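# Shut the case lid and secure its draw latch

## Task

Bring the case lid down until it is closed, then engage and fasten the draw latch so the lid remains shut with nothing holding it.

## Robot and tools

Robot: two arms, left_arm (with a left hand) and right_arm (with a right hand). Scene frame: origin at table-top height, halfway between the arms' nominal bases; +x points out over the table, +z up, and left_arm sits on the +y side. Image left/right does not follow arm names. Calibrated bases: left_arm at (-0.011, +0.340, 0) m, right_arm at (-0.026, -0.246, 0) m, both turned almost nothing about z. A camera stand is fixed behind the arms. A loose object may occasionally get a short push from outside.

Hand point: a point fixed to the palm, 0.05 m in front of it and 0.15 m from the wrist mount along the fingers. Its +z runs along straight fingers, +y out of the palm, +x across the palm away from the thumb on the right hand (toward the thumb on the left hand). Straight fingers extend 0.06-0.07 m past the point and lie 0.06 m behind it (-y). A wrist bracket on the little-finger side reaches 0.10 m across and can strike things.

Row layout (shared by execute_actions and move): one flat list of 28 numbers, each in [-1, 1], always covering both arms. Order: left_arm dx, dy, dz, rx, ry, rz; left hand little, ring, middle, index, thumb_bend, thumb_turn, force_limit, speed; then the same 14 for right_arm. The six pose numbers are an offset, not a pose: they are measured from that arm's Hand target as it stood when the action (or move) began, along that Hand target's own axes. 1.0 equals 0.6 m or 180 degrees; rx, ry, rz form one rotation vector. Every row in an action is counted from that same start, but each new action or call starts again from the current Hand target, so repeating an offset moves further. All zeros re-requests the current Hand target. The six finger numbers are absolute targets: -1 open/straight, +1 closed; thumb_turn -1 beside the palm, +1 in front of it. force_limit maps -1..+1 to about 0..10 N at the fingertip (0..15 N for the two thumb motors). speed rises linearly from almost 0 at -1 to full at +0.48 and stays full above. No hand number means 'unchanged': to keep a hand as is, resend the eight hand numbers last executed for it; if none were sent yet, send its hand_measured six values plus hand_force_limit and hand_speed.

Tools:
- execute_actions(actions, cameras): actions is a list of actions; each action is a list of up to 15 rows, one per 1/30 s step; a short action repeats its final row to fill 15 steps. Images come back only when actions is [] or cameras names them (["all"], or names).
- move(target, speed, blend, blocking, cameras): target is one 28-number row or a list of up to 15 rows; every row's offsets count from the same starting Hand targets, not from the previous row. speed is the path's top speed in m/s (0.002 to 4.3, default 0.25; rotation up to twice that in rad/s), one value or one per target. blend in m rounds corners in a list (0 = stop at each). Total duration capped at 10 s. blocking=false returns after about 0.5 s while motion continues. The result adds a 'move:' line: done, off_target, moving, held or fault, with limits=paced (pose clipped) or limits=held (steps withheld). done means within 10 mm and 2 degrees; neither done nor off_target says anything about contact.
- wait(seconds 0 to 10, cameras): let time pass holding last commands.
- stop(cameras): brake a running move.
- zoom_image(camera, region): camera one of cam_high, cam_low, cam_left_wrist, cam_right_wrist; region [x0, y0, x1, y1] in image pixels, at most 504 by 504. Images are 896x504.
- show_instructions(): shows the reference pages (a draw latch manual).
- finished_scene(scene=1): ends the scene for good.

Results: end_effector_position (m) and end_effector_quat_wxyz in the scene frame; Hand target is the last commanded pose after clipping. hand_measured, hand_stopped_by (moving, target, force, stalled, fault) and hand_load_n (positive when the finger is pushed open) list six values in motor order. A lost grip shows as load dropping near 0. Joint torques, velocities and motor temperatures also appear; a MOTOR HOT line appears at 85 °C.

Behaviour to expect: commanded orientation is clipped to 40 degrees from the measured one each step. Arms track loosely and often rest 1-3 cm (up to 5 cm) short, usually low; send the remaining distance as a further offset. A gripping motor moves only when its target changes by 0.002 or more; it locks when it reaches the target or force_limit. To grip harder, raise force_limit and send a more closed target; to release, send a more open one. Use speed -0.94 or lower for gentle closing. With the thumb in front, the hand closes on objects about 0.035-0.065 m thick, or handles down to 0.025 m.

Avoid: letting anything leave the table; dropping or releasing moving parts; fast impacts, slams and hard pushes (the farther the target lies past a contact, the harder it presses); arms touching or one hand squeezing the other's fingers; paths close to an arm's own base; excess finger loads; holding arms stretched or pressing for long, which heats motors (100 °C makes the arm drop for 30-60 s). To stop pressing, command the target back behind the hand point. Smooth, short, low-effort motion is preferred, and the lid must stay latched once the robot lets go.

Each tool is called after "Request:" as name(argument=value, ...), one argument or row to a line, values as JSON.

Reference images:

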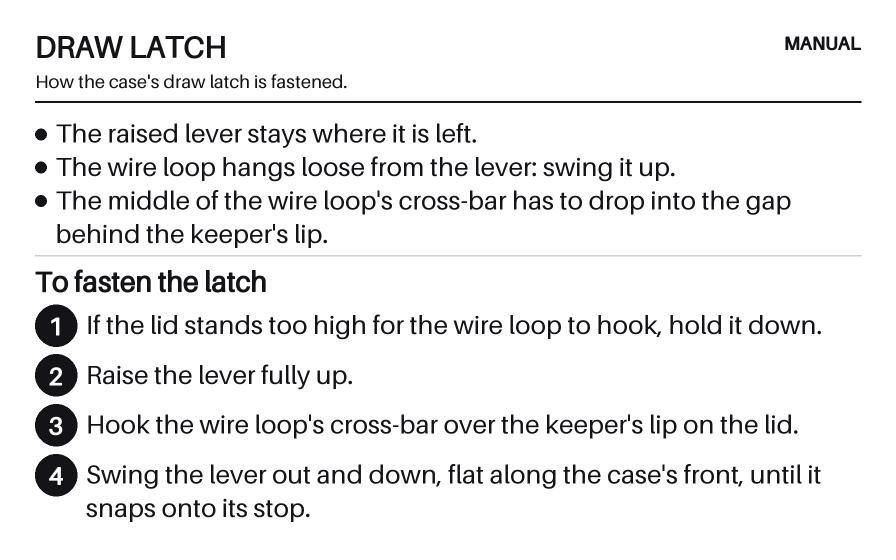

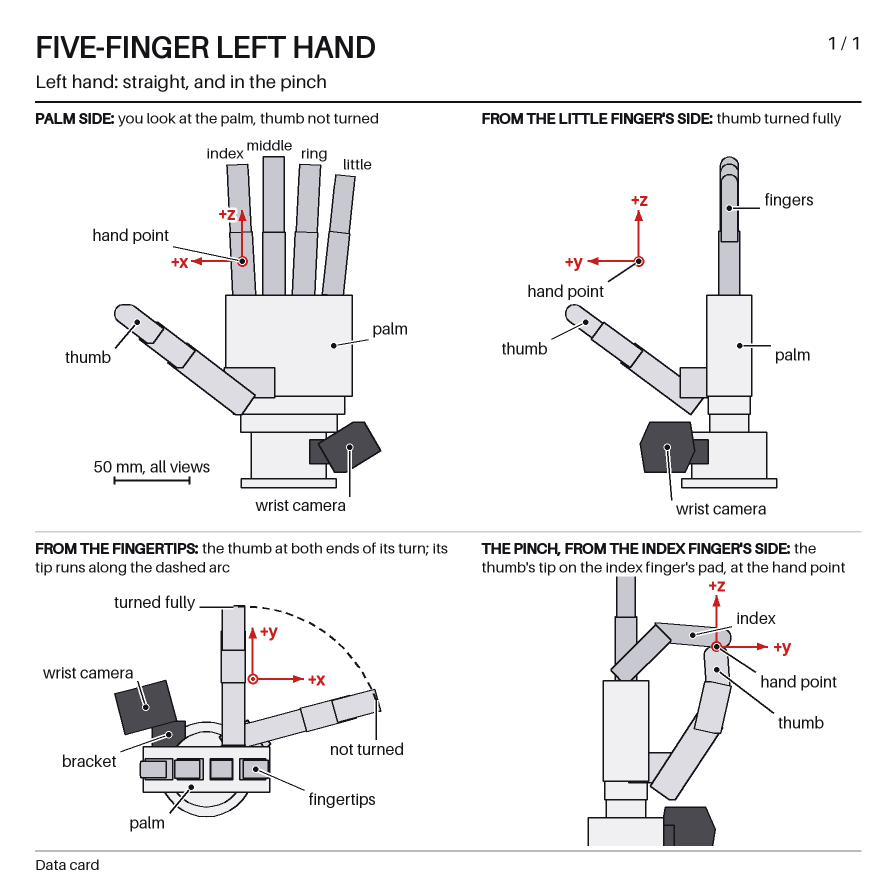

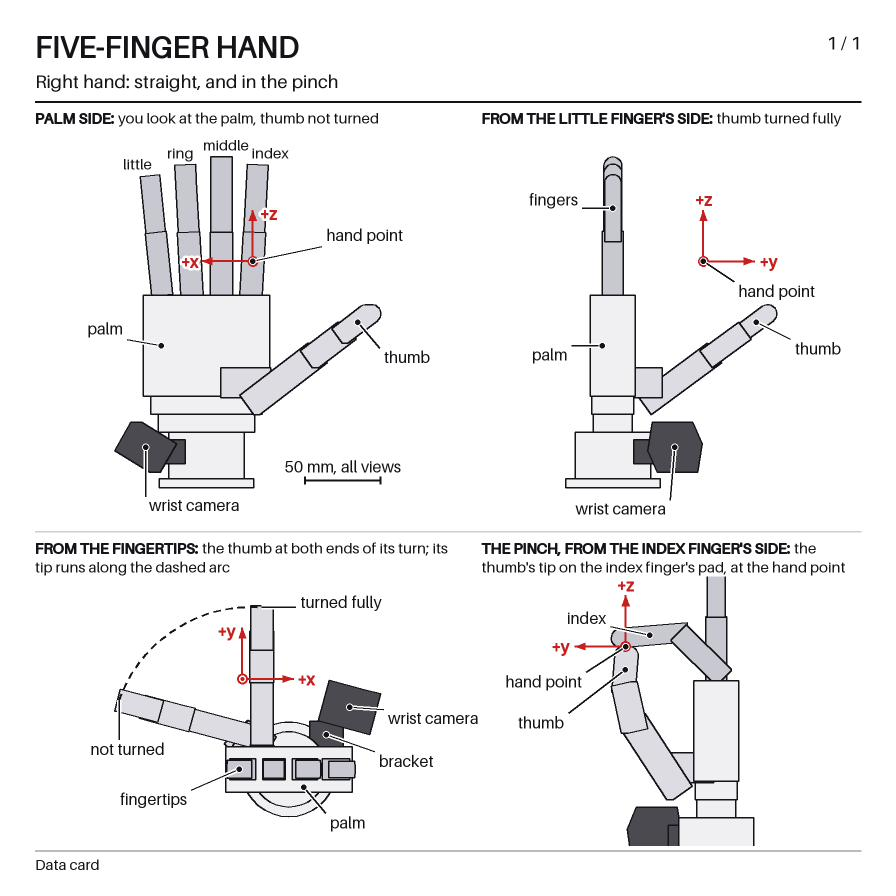

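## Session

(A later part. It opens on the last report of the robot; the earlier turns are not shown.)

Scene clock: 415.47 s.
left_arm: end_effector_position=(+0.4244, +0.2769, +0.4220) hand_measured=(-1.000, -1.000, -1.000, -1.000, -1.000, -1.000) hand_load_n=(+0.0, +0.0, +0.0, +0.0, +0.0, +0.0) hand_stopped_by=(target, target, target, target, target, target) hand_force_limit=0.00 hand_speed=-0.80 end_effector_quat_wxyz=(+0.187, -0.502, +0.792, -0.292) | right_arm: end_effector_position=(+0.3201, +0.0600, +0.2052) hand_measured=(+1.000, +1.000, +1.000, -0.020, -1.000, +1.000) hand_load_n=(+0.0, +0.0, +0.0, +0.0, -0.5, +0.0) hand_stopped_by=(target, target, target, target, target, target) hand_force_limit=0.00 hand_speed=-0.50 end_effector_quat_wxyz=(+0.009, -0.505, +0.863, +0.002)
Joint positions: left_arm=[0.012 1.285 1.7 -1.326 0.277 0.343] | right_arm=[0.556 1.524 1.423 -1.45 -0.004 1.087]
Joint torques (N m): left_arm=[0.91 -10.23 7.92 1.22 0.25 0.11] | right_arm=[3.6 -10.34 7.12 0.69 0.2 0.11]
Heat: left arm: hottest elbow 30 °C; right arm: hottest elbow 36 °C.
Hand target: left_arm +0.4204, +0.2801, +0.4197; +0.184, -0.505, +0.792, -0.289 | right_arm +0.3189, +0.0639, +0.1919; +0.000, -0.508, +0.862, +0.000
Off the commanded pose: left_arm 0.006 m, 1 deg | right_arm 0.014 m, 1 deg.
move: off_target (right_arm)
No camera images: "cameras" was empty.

Request:
move(
  target=[
    [0,0,0,0,0,0,-1,-1,-1,-1,-1,-1,0,-0.8,0.035,0,-0.005,0,0,0,1,1,1,-0.02,-1,1,0,-0.5],
  ],
  speed=[0.05],
  cameras=["cam_left_wrist","cam_right_wrist"],
)

Request:
zoom_image(
  camera="cam_left_wrist",
  region=[280, 360, 480, 500],
)

Scene clock: 417.23 s.
left_arm: end_effector_position=(+0.4244, +0.2769, +0.4220) hand_measured=(-1.000, -1.000, -1.000, -1.000, -1.000, -1.000) hand_load_n=(+0.0, +0.0, -0.5, +0.0, +0.0, +0.0) hand_stopped_by=(target, target, target, target, target, target) hand_force_limit=0.00 hand_speed=-0.80 end_effector_quat_wxyz=(+0.187, -0.502, +0.792, -0.292) | right_arm: end_effector_position=(+0.3172, +0.0583, +0.1965) hand_measured=(+1.000, +1.000, +1.000, -0.020, -1.000, +1.000) hand_load_n=(+0.0, +0.0, +0.0, +0.0, +0.0, +0.0) hand_stopped_by=(target, target, target, target, target, target) hand_force_limit=0.00 hand_speed=-0.50 end_effector_quat_wxyz=(+0.010, -0.505, +0.863, +0.003)
Joint positions: left_arm=[0.012 1.285 1.7 -1.326 0.277 0.343] | right_arm=[0.556 1.518 1.392 -1.425 -0.005 1.087]
Joint torques (N m): left_arm=[1.08 -10.23 7.97 1.25 0.22 0.08] | right_arm=[1.67 -14.15 5.85 -0.49 0.23 -0.07]
Heat: left arm: hottest elbow 30 °C; right arm: hottest elbow 36 °C.
Hand target: left_arm +0.4204, +0.2801, +0.4197; +0.184, -0.505, +0.792, -0.289 | right_arm +0.3089, +0.0456, +0.1950; +0.000, -0.508, +0.862, +0.000
Off the commanded pose: left_arm 0.006 m, 1 deg | right_arm 0.015 m, 1 deg.
move: off_target (right_arm)
camera_calibration:
cam_left_wrist: T_world_to_cam=[[0.573406, -0.537481, 0.61832, -0.356344], [-0.785795, -0.574348, 0.229458, 0.40057], [0.231801, -0.617445, -0.751684, 0.502052], [0, 0, 0, 1]] pos_world=[0.402719, 0.348528, 0.505806]
cam_right_wrist: T_world_to_cam=[[-0.976201, 0.216527, 0.0121137, 0.289002], [0.19278, 0.840846, 0.505781, -0.210413], [0.0993294, 0.496079, -0.862577, 0.226792], [0, 0, 0, 1]] pos_world=[0.30016, 0.00184163, 0.298547]
Images, in order (width x height): cam_left_wrist 896x504, cam_right_wrist 896x504.

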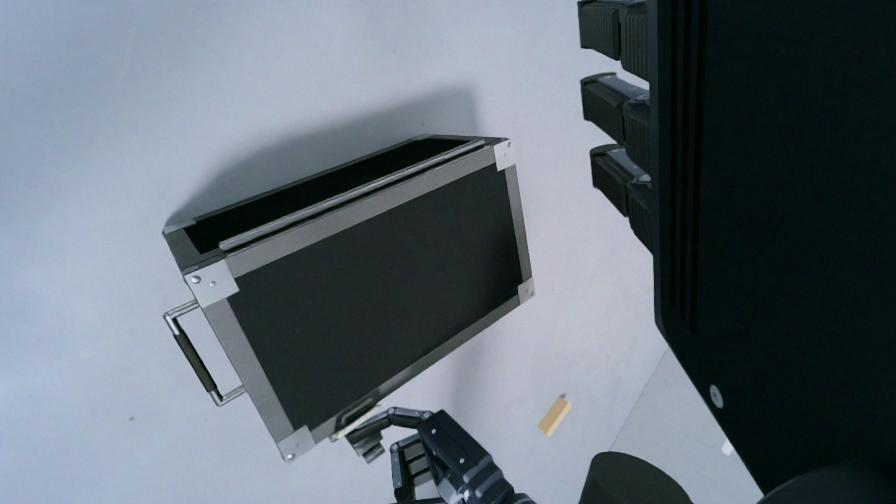

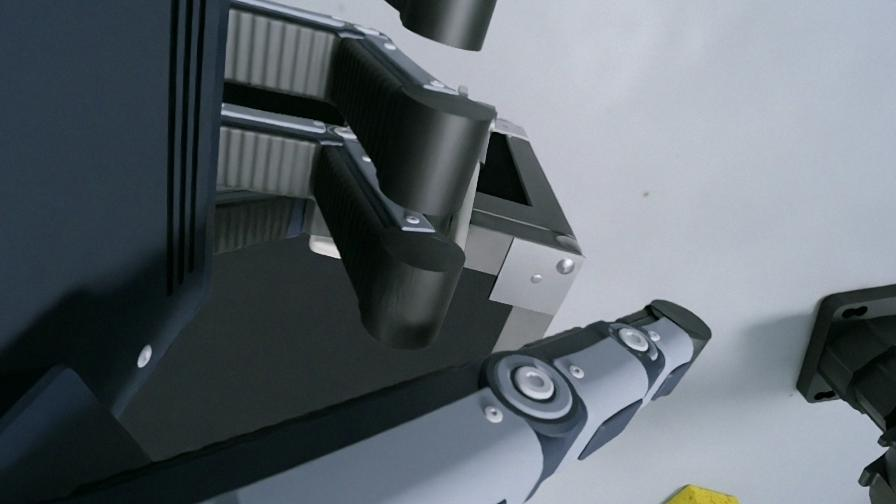

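Scaled by 2.520.

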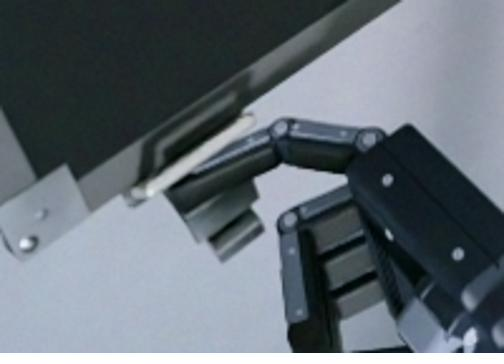

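Request:
move(
  target=[
    [0,0,0,0,0,0,-1,-1,-1,-1,-1,-1,0,-0.8,0.03,0,-0.02,0,0,0,1,1,1,-0.02,-1,1,0,-0.5],
  ],
  speed=[0.05],
  cameras=["cam_left_wrist"],
)

Request:
zoom_image(
  camera="cam_left_wrist",
  region=[280, 360, 480, 500],
)

Scene clock: 419.67 s.
left_arm: end_effector_position=(+0.4244, +0.2769, +0.4220) hand_measured=(-1.000, -1.000, -1.000, -1.000, -1.000, -1.000) hand_load_n=(+0.0, +0.0, +0.0, +0.0, +0.0, +0.0) hand_stopped_by=(target, target, target, target, target, target) hand_force_limit=0.00 hand_speed=-0.80 end_effector_quat_wxyz=(+0.187, -0.502, +0.792, -0.292) | right_arm: end_effector_position=(+0.3129, +0.0572, +0.2082) hand_measured=(+1.000, +1.000, +1.000, -0.020, -1.000, +1.000) hand_load_n=(+0.0, +0.0, +0.0, +2.5, +0.0, +0.0) hand_stopped_by=(target, target, target, target, target, target) hand_force_limit=0.00 hand_speed=-0.50 end_effector_quat_wxyz=(+0.024, -0.501, +0.865, +0.009)
Joint positions: left_arm=[0.012 1.285 1.7 -1.326 0.277 0.343] | right_arm=[0.555 1.483 1.381 -1.421 -0.016 1.095]
Joint torques (N m): left_arm=[1.14 -9.99 8.02 1.18 0.23 0.11] | right_arm=[0.32 -14.27 5.79 -1.77 0.61 -0.33]
Heat: left arm: hottest elbow 30 °C; right arm: hottest elbow 35 °C.
Hand target: left_arm +0.4204, +0.2801, +0.4197; +0.184, -0.505, +0.792, -0.289 | right_arm +0.3002, +0.0298, +0.2070; +0.000, -0.508, +0.862, +0.000
Off the commanded pose: left_arm 0.006 m, 1 deg | right_arm 0.030 m, 3 deg.
move: off_target (right_arm)
camera_calibration:
cam_left_wrist: T_world_to_cam=[[0.573406, -0.537481, 0.61832, -0.356344], [-0.785795, -0.574348, 0.229458, 0.40057], [0.231801, -0.617445, -0.751684, 0.502052], [0, 0, 0, 1]] pos_world=[0.402719, 0.348528, 0.505806]
Images, in order (width x height): cam_left_wrist 896x504.

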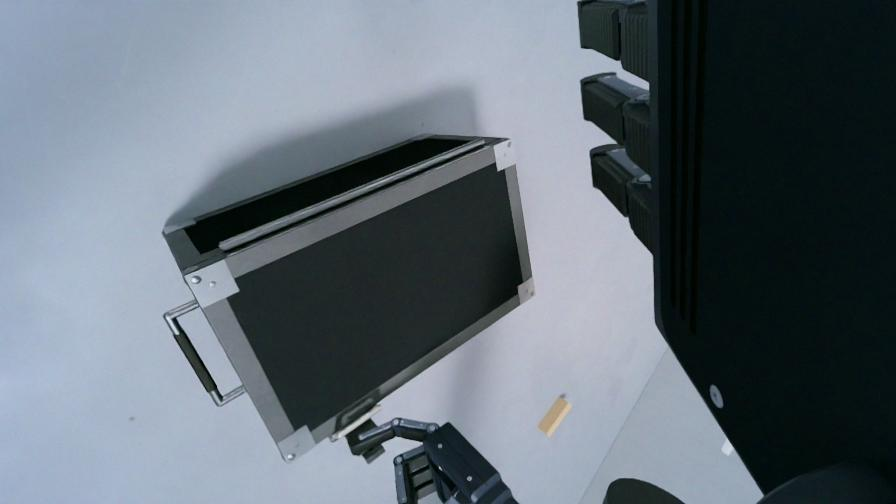

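Scaled by 2.520.

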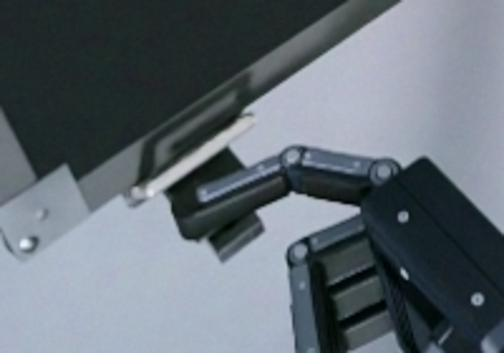

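Request:
execute_actions(
  actions=[],
)

Request:
zoom_image(
  camera="cam_right_wrist",
  region=[200, 50, 560, 400],
)

Request:
zoom_image(
  camera="cam_low",
  region=[550, 150, 630, 235],
)

Scene clock: 421.33 s.
left_arm: end_effector_position=(+0.4244, +0.2769, +0.4220) hand_measured=(-1.000, -1.000, -1.000, -1.000, -1.000, -1.000) hand_load_n=(+0.0, +0.0, +0.0, +0.0, +0.0, +0.0) hand_stopped_by=(target, target, target, target, target, target) hand_force_limit=0.00 hand_speed=-0.80 end_effector_quat_wxyz=(+0.187, -0.502, +0.792, -0.292) | right_arm: end_effector_position=(+0.3129, +0.0572, +0.2082) hand_measured=(+1.000, +1.000, +1.000, -0.020, -1.000, +1.000) hand_load_n=(+0.0, +0.0, +0.5, +2.5, +0.0, +0.0) hand_stopped_by=(target, target, target, target, target, target) hand_force_limit=0.00 hand_speed=-0.50 end_effector_quat_wxyz=(+0.024, -0.501, +0.865, +0.009)
Joint positions: left_arm=[0.012 1.285 1.7 -1.326 0.277 0.343] | right_arm=[0.555 1.483 1.381 -1.421 -0.016 1.095]
Joint velocities: within noise
Joint torques (N m): left_arm=[1.2 -10.17 7.94 1.2 0.23 0.1] | right_arm=[0.32 -14.15 5.86 -1.78 0.58 -0.32]
Motor temperatures (°C): left_arm=[29 27 30 27 29 24] | right_arm=[28 32 35 27 24 24]
Heat: left arm: hottest elbow 30 °C; right arm: hottest elbow 35 °C.
Hand target: left_arm +0.4204, +0.2801, +0.4197; +0.184, -0.505, +0.792, -0.289 | right_arm +0.3002, +0.0298, +0.2070; +0.000, -0.508, +0.862, +0.000
Off the commanded pose: left_arm 0.006 m, 1 deg | right_arm 0.030 m, 3 deg.
camera_calibration:
cam_left_wrist: T_world_to_cam=[[0.573406, -0.537481, 0.61832, -0.356344], [-0.785795, -0.574348, 0.229458, 0.40057], [0.231801, -0.617445, -0.751684, 0.502052], [0, 0, 0, 1]] pos_world=[0.402719, 0.348528, 0.505806]
cam_right_wrist: T_world_to_cam=[[-0.974298, 0.225264, 0.00022829, 0.286274], [0.191196, 0.826415, 0.529605, -0.218204], [0.119112, 0.516037, -0.848244, 0.22759], [0, 0, 0, 1]] pos_world=[0.293527, -0.00160507, 0.308549]

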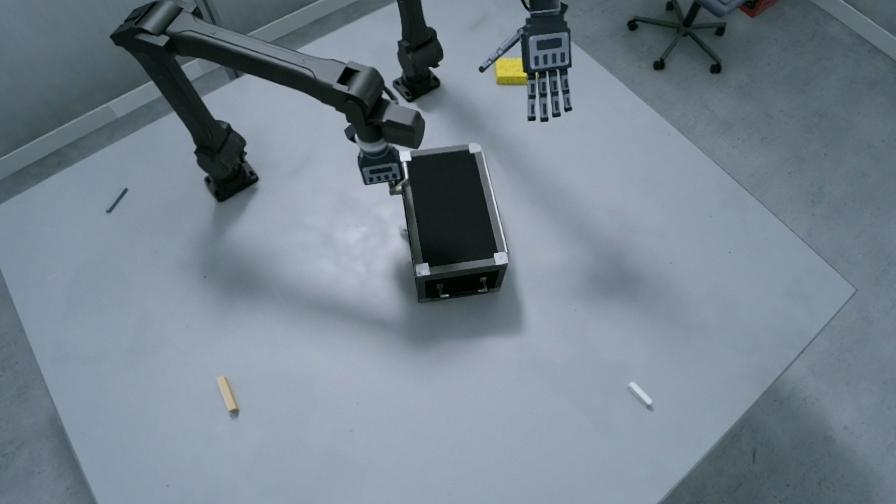

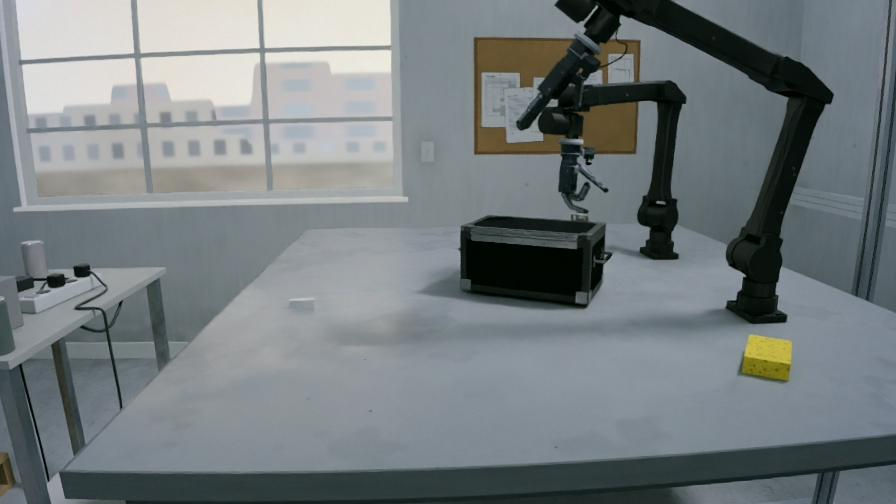

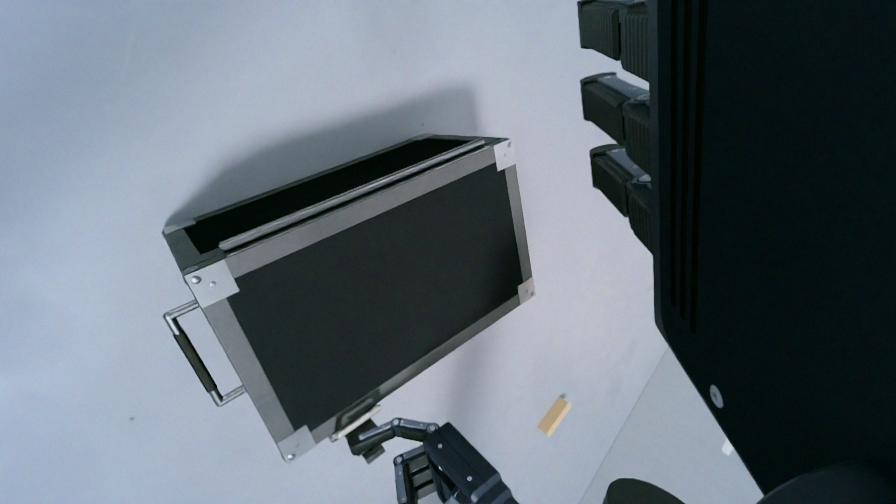

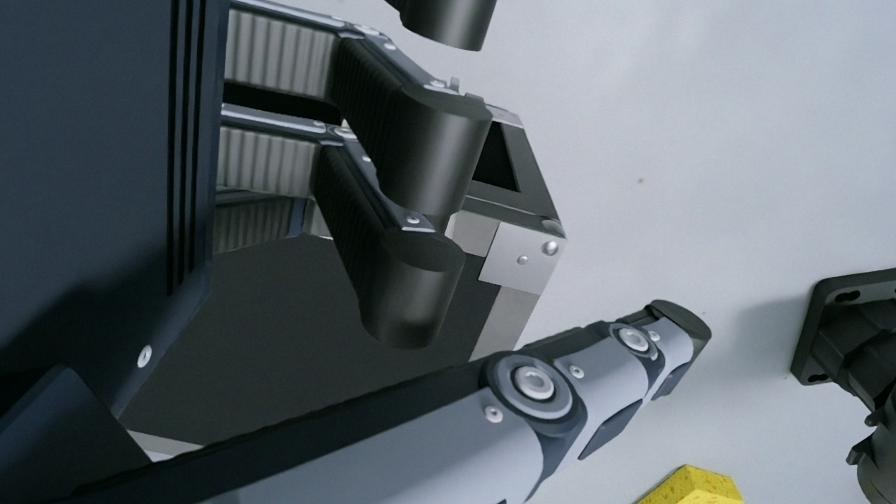

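Scaled by 1.400.

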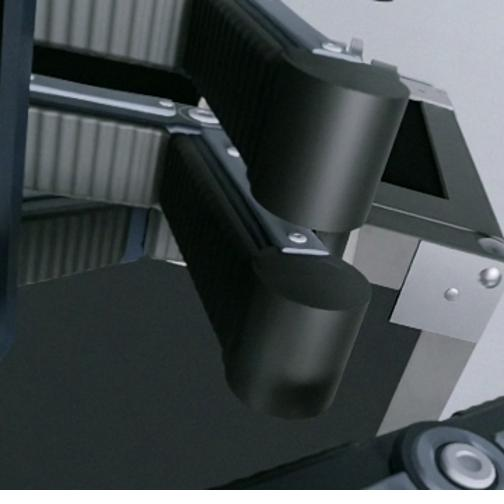

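Scaled by 5.929.

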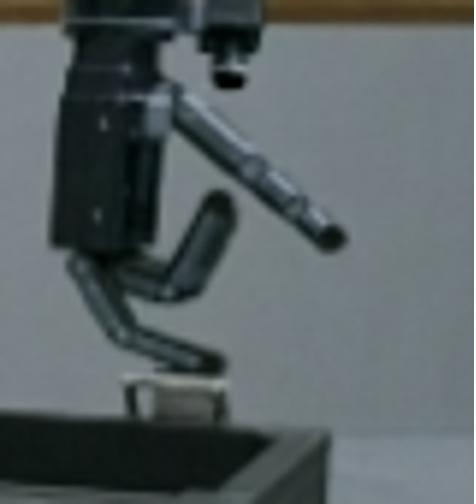

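Request:
move(
  target=[
    [0,0,0,0,0,0,-1,-1,-1,-1,-1,-1,0,-0.8,0.03,-0.004,0.005,0,0,0,1,1,1,-0.02,-1,1,0,-0.5],
  ],
  speed=[0.05],
  cameras=["cam_left_wrist"],
)

Request:
zoom_image(
  camera="cam_left_wrist",
  region=[280, 360, 480, 500],
)

Scene clock: 425.07 s.
left_arm: end_effector_position=(+0.4244, +0.2769, +0.4220) hand_measured=(-1.000, -1.000, -1.000, -1.000, -1.000, -1.000) hand_load_n=(+0.0, +0.0, +0.0, +0.0, +0.0, +0.0) hand_stopped_by=(target, target, target, target, target, target) hand_force_limit=0.00 hand_speed=-0.80 end_effector_quat_wxyz=(+0.187, -0.502, +0.792, -0.292) | right_arm: end_effector_position=(+0.2981, +0.0204, +0.2047) hand_measured=(+1.000, +1.000, +1.000, -0.020, -1.000, +1.000) hand_load_n=(-0.5, +0.0, +0.0, +0.0, +0.0, +0.0) hand_stopped_by=(target, target, target, target, target, target) hand_force_limit=0.00 hand_speed=-0.50 end_effector_quat_wxyz=(+0.006, -0.506, +0.863, +0.003)
Joint positions: left_arm=[0.012 1.285 1.7 -1.326 0.277 0.343] | right_arm=[0.505 1.427 1.316 -1.447 -0.005 1.035]
Joint torques (N m): left_arm=[0.97 -10.17 7.98 1.18 0.23 0.1] | right_arm=[1.79 -11.46 6.93 -0.4 0.22 -0.03]
Heat: left arm: hottest elbow 30 °C; right arm: hottest elbow 35 °C.
Hand target: left_arm +0.4204, +0.2801, +0.4197; +0.184, -0.505, +0.792, -0.289 | right_arm +0.2935, +0.0129, +0.2040; +0.000, -0.508, +0.862, +0.000
Off the commanded pose: left_arm 0.006 m, 1 deg | right_arm 0.009 m, 1 deg.
move: done
camera_calibration:
cam_left_wrist: T_world_to_cam=[[0.573406, -0.537481, 0.61832, -0.356344], [-0.785795, -0.574348, 0.229458, 0.40057], [0.231801, -0.617445, -0.751684, 0.502052], [0, 0, 0, 1]] pos_world=[0.402719, 0.348528, 0.505806]
Images, in order (width x height): cam_left_wrist 896x504.

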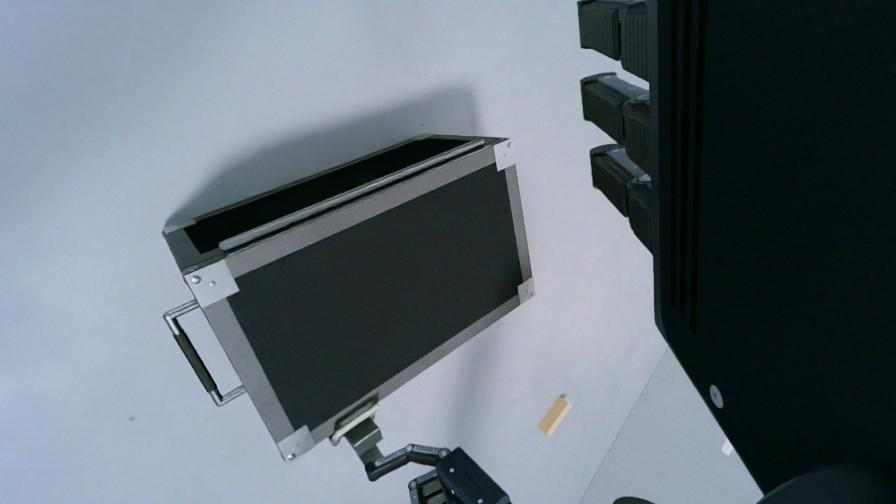

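Scaled by 2.520.

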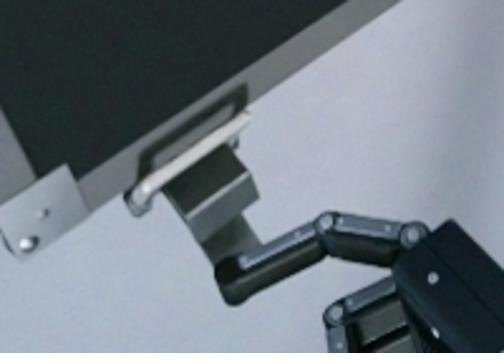

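Request:
move(
  target=[
    [0,0,0,0,0,0,-1,-1,-1,-1,-1,-1,0,-0.8,0.021,0,0.05,0,0,0,1,1,1,-0.02,-1,1,0,-0.5],
  ],
  speed=[0.05],
  cameras=["cam_left_wrist"],
)

Request:
zoom_image(
  camera="cam_left_wrist",
  region=[280, 360, 480, 500],
)

Scene clock: 427.97 s.
left_arm: end_effector_position=(+0.4244, +0.2769, +0.4220) hand_measured=(-1.000, -1.000, -1.000, -1.000, -1.000, -1.000) hand_load_n=(+0.0, +0.0, +0.0, +0.0, +0.0, +0.0) hand_stopped_by=(target, target, target, target, target, target) hand_force_limit=0.00 hand_speed=-0.80 end_effector_quat_wxyz=(+0.187, -0.502, +0.792, -0.292) | right_arm: end_effector_position=(+0.2853, +0.0071, +0.1720) hand_measured=(+1.000, +1.000, +1.000, -0.020, -1.000, +1.000) hand_load_n=(+0.0, +0.0, +0.0, -0.5, +0.0, +0.0) hand_stopped_by=(target, target, target, target, target, target) hand_force_limit=0.00 hand_speed=-0.50 end_effector_quat_wxyz=(-0.010, -0.509, +0.861, +0.003)
Joint positions: left_arm=[0.012 1.285 1.7 -1.326 0.277 0.343] | right_arm=[0.492 1.418 1.219 -1.392 -0.005 1.016]
Joint torques (N m): left_arm=[1.2 -10.34 7.97 1.2 0.22 0.11] | right_arm=[1.38 -11.75 6.84 0.65 0.23 -0.02]
Heat: left arm: hottest elbow 30 °C; right arm: hottest elbow 35 °C.
Hand target: left_arm +0.4204, +0.2801, +0.4197; +0.184, -0.505, +0.792, -0.289 | right_arm +0.2874, +0.0019, +0.1739; +0.000, -0.508, +0.862, +0.000
Off the commanded pose: left_arm 0.006 m, 1 deg | right_arm 0.006 m, 1 deg.
move: done
camera_calibration:
cam_left_wrist: T_world_to_cam=[[0.573406, -0.537481, 0.61832, -0.356344], [-0.785795, -0.574348, 0.229458, 0.40057], [0.231801, -0.617445, -0.751684, 0.502052], [0, 0, 0, 1]] pos_world=[0.402719, 0.348528, 0.505806]
Images, in order (width x height): cam_left_wrist 896x504.

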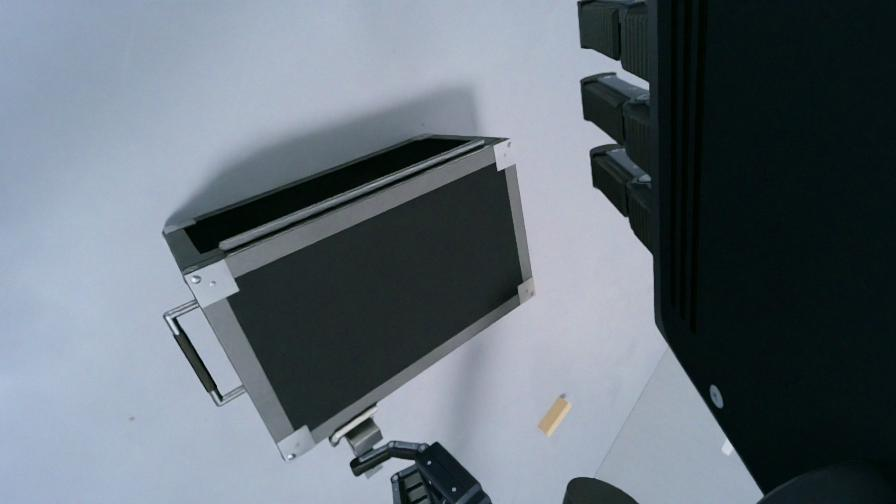

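Scaled by 2.520.

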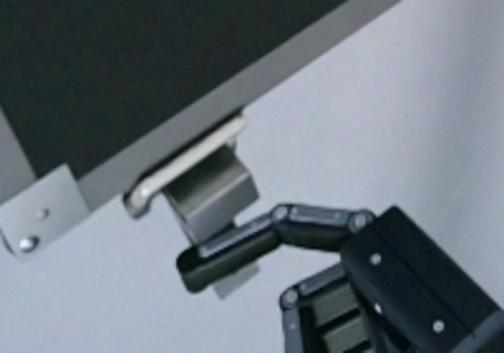

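Request:
move(
  target=[
    [0,0,0,0,0,0,-1,-1,-1,-1,-1,-1,0,-0.8,0.007,0,0.04,0,0,0,1,1,1,-0.02,-1,1,0,-0.5],
  ],
  speed=[0.05],
  cameras=["cam_left_wrist","cam_right_wrist"],
)

Request:
zoom_image(
  camera="cam_left_wrist",
  region=[280, 360, 480, 500],
)

Scene clock: 430.00 s.
left_arm: end_effector_position=(+0.4244, +0.2769, +0.4220) hand_measured=(-1.000, -1.000, -1.000, -1.000, -1.000, -1.000) hand_load_n=(+0.0, -0.5, +0.0, +0.0, +0.0, -0.5) hand_stopped_by=(target, target, target, target, target, target) hand_force_limit=0.00 hand_speed=-0.80 end_effector_quat_wxyz=(+0.187, -0.502, +0.792, -0.292) | right_arm: end_effector_position=(+0.2825, +0.0028, +0.1504) hand_measured=(+1.000, +1.000, +1.000, -0.020, -1.000, +1.000) hand_load_n=(+0.0, +0.5, +0.0, -0.5, +0.0, +0.5) hand_stopped_by=(target, target, target, target, target, target) hand_force_limit=0.00 hand_speed=-0.50 end_effector_quat_wxyz=(-0.007, -0.509, +0.861, +0.002)
Joint positions: left_arm=[0.012 1.285 1.7 -1.326 0.277 0.343] | right_arm=[0.487 1.416 1.159 -1.329 -0.004 1.009]
Joint torques (N m): left_arm=[1.2 -9.99 7.98 1.17 0.23 0.11] | right_arm=[1.38 -10.75 6.89 0.8 0.22 0.03]
Heat: left arm: hottest elbow 30 °C; right arm: hottest elbow 35 °C.
Hand target: left_arm +0.4204, +0.2801, +0.4197; +0.184, -0.505, +0.792, -0.289 | right_arm +0.2853, -0.0018, +0.1499; +0.000, -0.508, +0.862, +0.000
Off the commanded pose: left_arm 0.006 m, 1 deg | right_arm 0.005 m, 1 deg.
move: done
camera_calibration:
cam_left_wrist: T_world_to_cam=[[0.573406, -0.537481, 0.61832, -0.356344], [-0.785795, -0.574348, 0.229458, 0.40057], [0.231801, -0.617445, -0.751684, 0.502052], [0, 0, 0, 1]] pos_world=[0.402719, 0.348528, 0.505806]
cam_right_wrist: T_world_to_cam=[[-0.977446, 0.208026, 0.0363838, 0.264518], [0.19932, 0.851813, 0.484444, -0.132374], [0.0697847, 0.48077, -0.874066, 0.228087], [0, 0, 0, 1]] pos_world=[0.269021, -0.0519258, 0.253867]
Images, in order (width x height): cam_left_wrist 896x504, cam_right_wrist 896x504.

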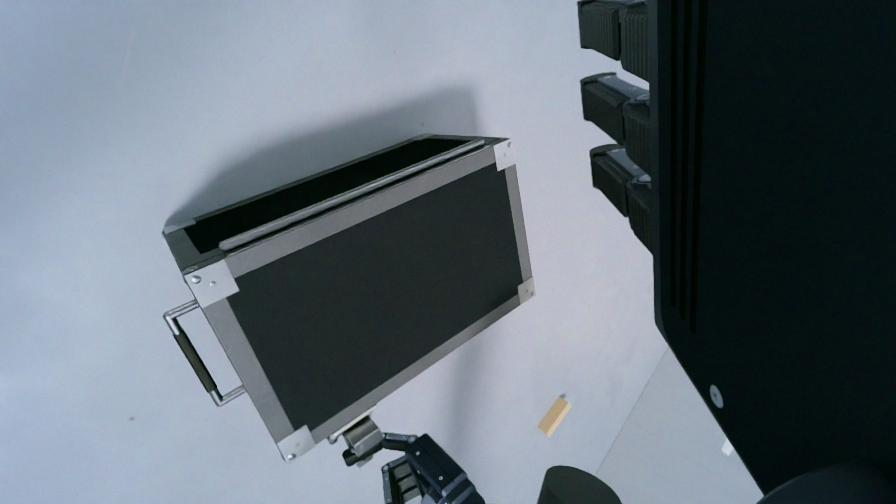

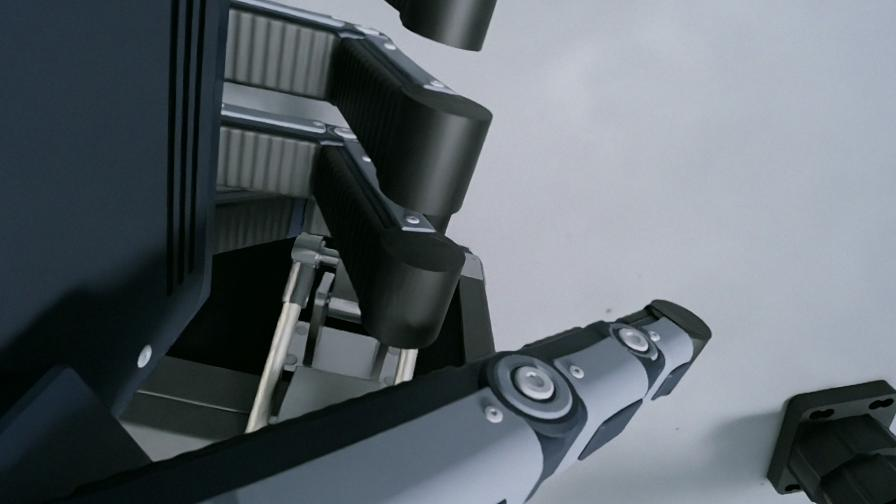

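Scaled by 2.520.

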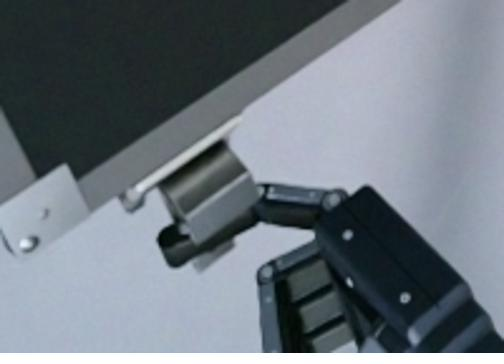

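Request:
move(
  target=[
    [0,0,0,0,0,0,-1,-1,-1,-1,-1,-1,0,-0.8,0.003,0,0.0265,0,0,0,1,1,1,-0.02,-1,1,0,-0.5],
    [0,0,0,0,0,0,-1,-1,-1,-1,-1,-1,0,-0.8,0.003,0,0.054,0,0,0,1,1,1,-0.02,-1,1,0,-0.5],
  ],
  speed=[0.05],
  cameras=["cam_left_wrist","cam_right_wrist"],
)

Request:
zoom_image(
  camera="cam_left_wrist",
  region=[280, 360, 480, 500],
)

speed must be one number or one for each of the 2 targets, got a list of 1; nothing of the call was run

Scaled by 2.520.

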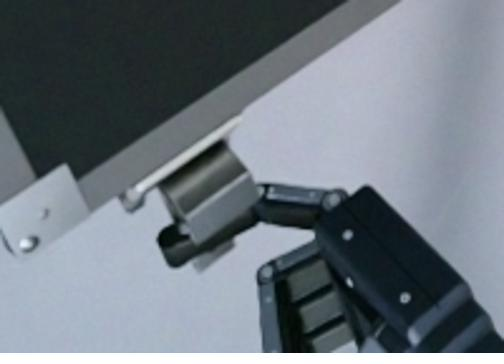

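Request:
move(
  target=[
    [0,0,0,0,0,0,-1,-1,-1,-1,-1,-1,0,-0.8,0.003,0,0.0265,0,0,0,1,1,1,-0.02,-1,1,0,-0.5],
    [0,0,0,0,0,0,-1,-1,-1,-1,-1,-1,0,-0.8,0.003,0,0.05,0,0,0,1,1,1,-0.02,-1,1,0,-0.5],
  ],
  speed=0.05,
  cameras=["cam_left_wrist","cam_right_wrist"],
)

Request:
zoom_image(
  camera="cam_left_wrist",
  region=[280, 360, 480, 500],
)

Scene clock: 436.23 s.
left_arm: end_effector_position=(+0.4244, +0.2769, +0.4220) hand_measured=(-1.000, -1.000, -1.000, -1.000, -1.000, -1.000) hand_load_n=(+0.0, +0.0, +0.0, +0.0, +0.0, +0.0) hand_stopped_by=(target, target, target, target, target, target) hand_force_limit=0.00 hand_speed=-0.80 end_effector_quat_wxyz=(+0.187, -0.502, +0.792, -0.292) | right_arm: end_effector_position=(+0.2821, +0.0015, +0.1303) hand_measured=(+1.000, +1.000, +1.000, -0.020, -1.000, +1.000) hand_load_n=(+0.0, +0.0, +0.0, -4.0, +0.0, +0.0) hand_stopped_by=(target, target, target, target, target, target) hand_force_limit=0.00 hand_speed=-0.50 end_effector_quat_wxyz=(+0.002, -0.512, +0.859, +0.002)
Joint positions: left_arm=[0.012 1.285 1.7 -1.326 0.277 0.343] | right_arm=[0.484 1.416 1.105 -1.255 -0.004 0.999]
Joint torques (N m): left_arm=[1.14 -10.11 7.95 1.21 0.23 0.11] | right_arm=[1.2 -8.82 6.23 1.02 0.22 0.11]
Heat: left arm: hottest elbow 30 °C; right arm: hottest elbow 34 °C.
Hand target: left_arm +0.4204, +0.2801, +0.4197; +0.184, -0.505, +0.792, -0.289 | right_arm +0.2845, -0.0033, +0.1200; +0.000, -0.508, +0.862, +0.000
Off the commanded pose: left_arm 0.006 m, 1 deg | right_arm 0.012 m, 1 deg.
move: off_target (right_arm)
camera_calibration:
cam_left_wrist: T_world_to_cam=[[0.573406, -0.537481, 0.61832, -0.356344], [-0.785795, -0.574348, 0.229458, 0.40057], [0.231801, -0.617445, -0.751684, 0.502052], [0, 0, 0, 1]] pos_world=[0.402719, 0.348528, 0.505806]
cam_right_wrist: T_world_to_cam=[[-0.979422, 0.200654, 0.0216972, 0.267521], [0.184828, 0.848562, 0.495764, -0.118842], [0.0810656, 0.489572, -0.868186, 0.207375], [0, 0, 0, 1]] pos_world=[0.26717, -0.0543593, 0.233154]
Images, in order (width x height): cam_left_wrist 896x504, cam_right_wrist 896x504.

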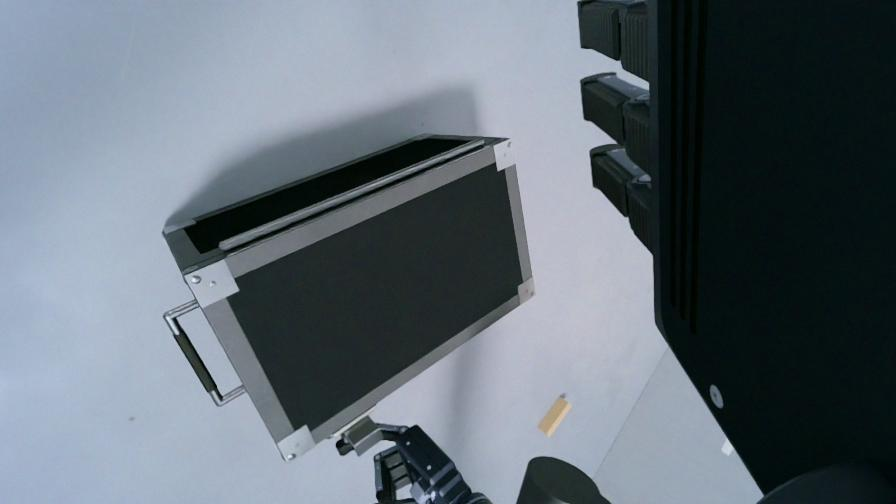

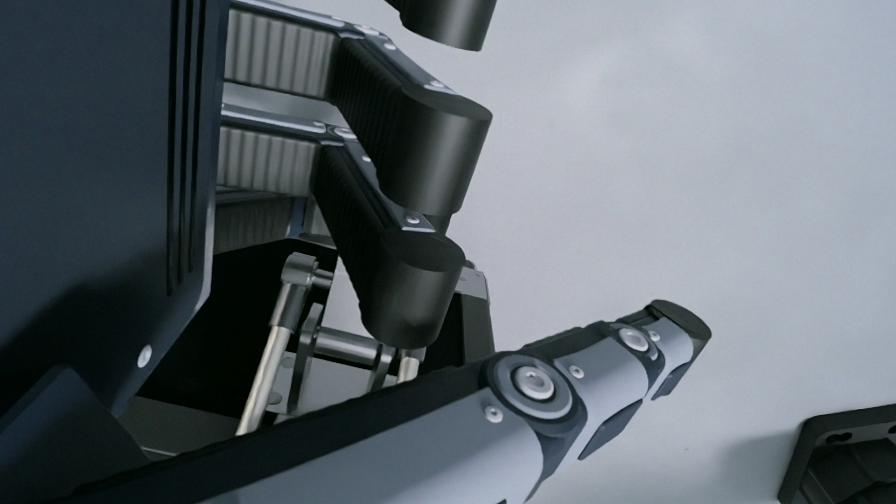

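Scaled by 2.520.

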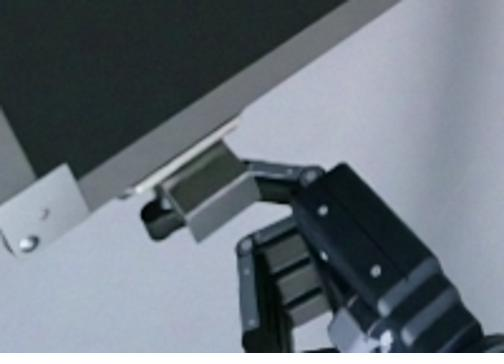

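Request:
zoom_image(
  camera="cam_left_wrist",
  region=[315, 390, 405, 460],
)

Request:
zoom_image(
  camera="cam_high",
  region=[350, 130, 440, 220],
)

Scaled by 5.600.

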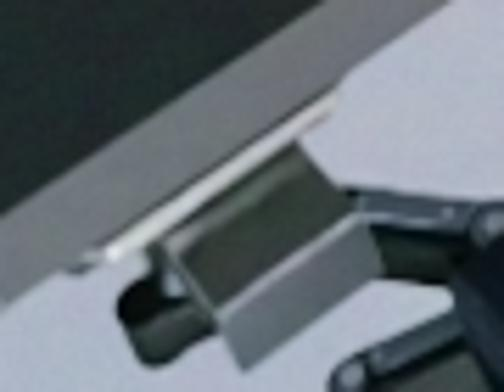

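This scene's latest camera images include none from cam_high. They are from: cam_left_wrist, cam_right_wrist. cam_high's image comes with the result of a call that names it in "cameras".

Request:
wait(
  seconds=0.1,
  cameras=["cam_high","cam_low"],
)

Request:
zoom_image(
  camera="cam_high",
  region=[380, 240, 520, 310],
)

Request:
zoom_image(
  camera="cam_low",
  region=[560, 200, 630, 310],
)

Request:
zoom_image(
  camera="cam_high",
  region=[350, 130, 440, 220],
)

Scene clock: 440.80 s.
left_arm: end_effector_position=(+0.4244, +0.2769, +0.4220) hand_measured=(-1.000, -1.000, -1.000, -1.000, -1.000, -1.000) hand_load_n=(+0.0, +0.0, +0.0, +0.0, +0.0, -0.5) hand_stopped_by=(target, target, target, target, target, target) hand_force_limit=0.00 hand_speed=-0.80 end_effector_quat_wxyz=(+0.187, -0.502, +0.792, -0.292) | right_arm: end_effector_position=(+0.2820, +0.0015, +0.1303) hand_measured=(+1.000, +1.000, +1.000, -0.020, -1.000, +1.000) hand_load_n=(+0.0, +0.0, +0.0, -4.0, +0.0, +0.0) hand_stopped_by=(target, target, target, target, target, target) hand_force_limit=0.00 hand_speed=-0.50 end_effector_quat_wxyz=(+0.002, -0.513, +0.858, +0.002)
Joint positions: left_arm=[0.012 1.285 1.7 -1.326 0.277 0.343] | right_arm=[0.484 1.416 1.105 -1.255 -0.004 0.998]
Joint torques (N m): left_arm=[1.08 -10.23 7.91 1.21 0.23 0.12] | right_arm=[1.44 -8.94 6.27 1.05 0.24 0.09]
Heat: left arm: hottest elbow 30 °C; right arm: hottest elbow 34 °C.
Hand target: left_arm +0.4204, +0.2801, +0.4197; +0.184, -0.505, +0.792, -0.289 | right_arm +0.2845, -0.0034, +0.1200; +0.000, -0.508, +0.862, +0.000
Off the commanded pose: left_arm 0.006 m, 1 deg | right_arm 0.012 m, 1 deg.
wait: 0.10 s; at rest from the start
Images, in order (width x height): cam_high 896x504, cam_low 896x504.

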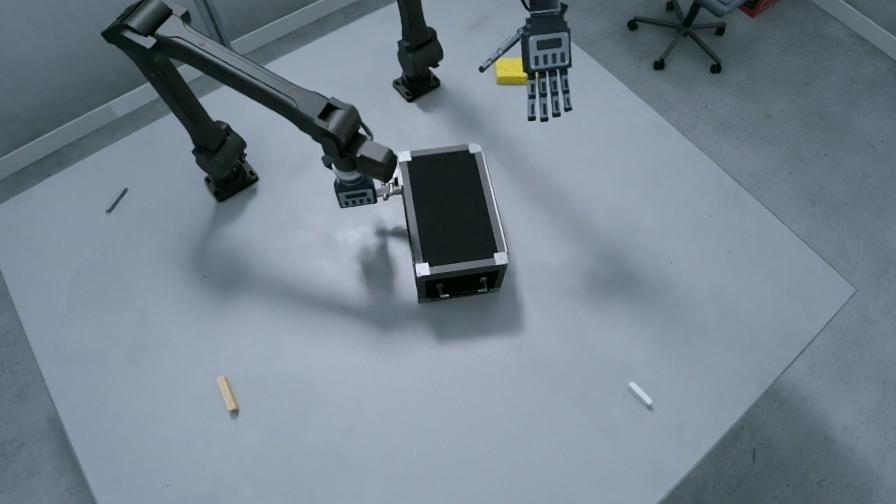

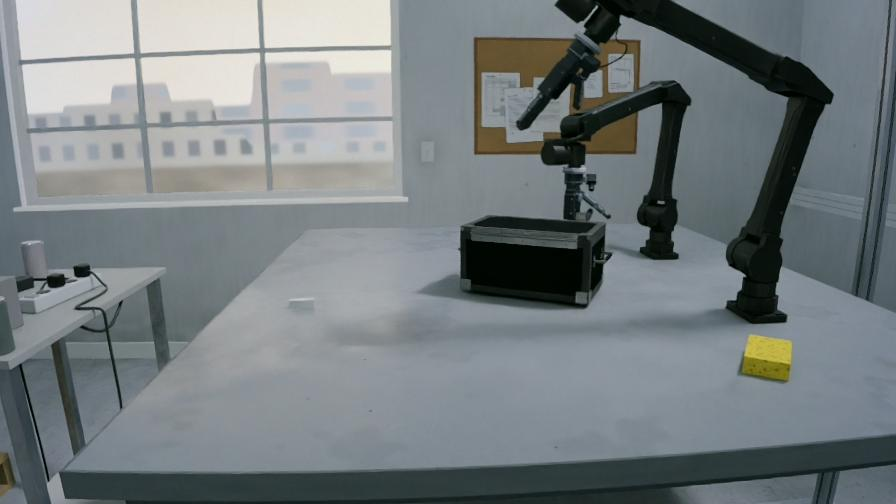

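Scaled by 3.600.

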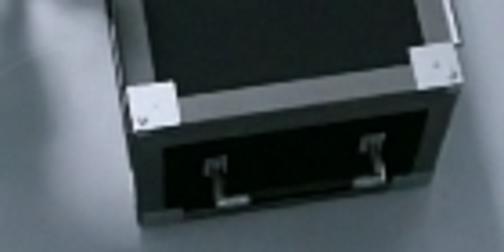

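Scaled by 4.582.

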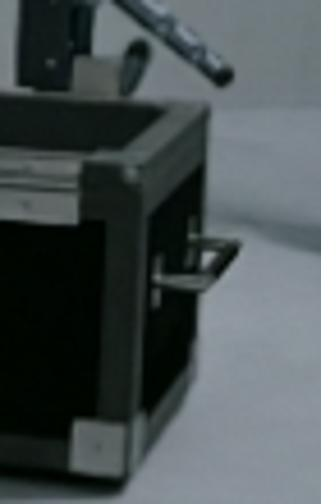

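Scaled by 5.600.

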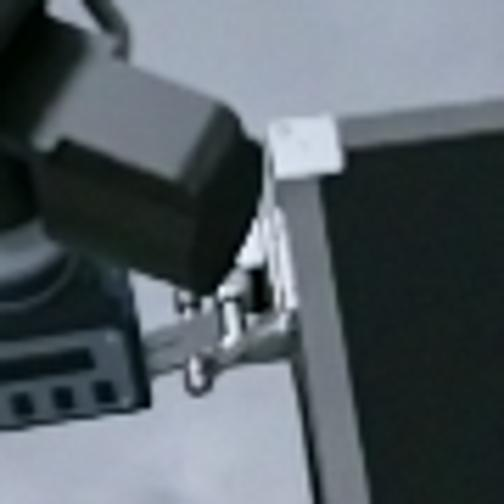

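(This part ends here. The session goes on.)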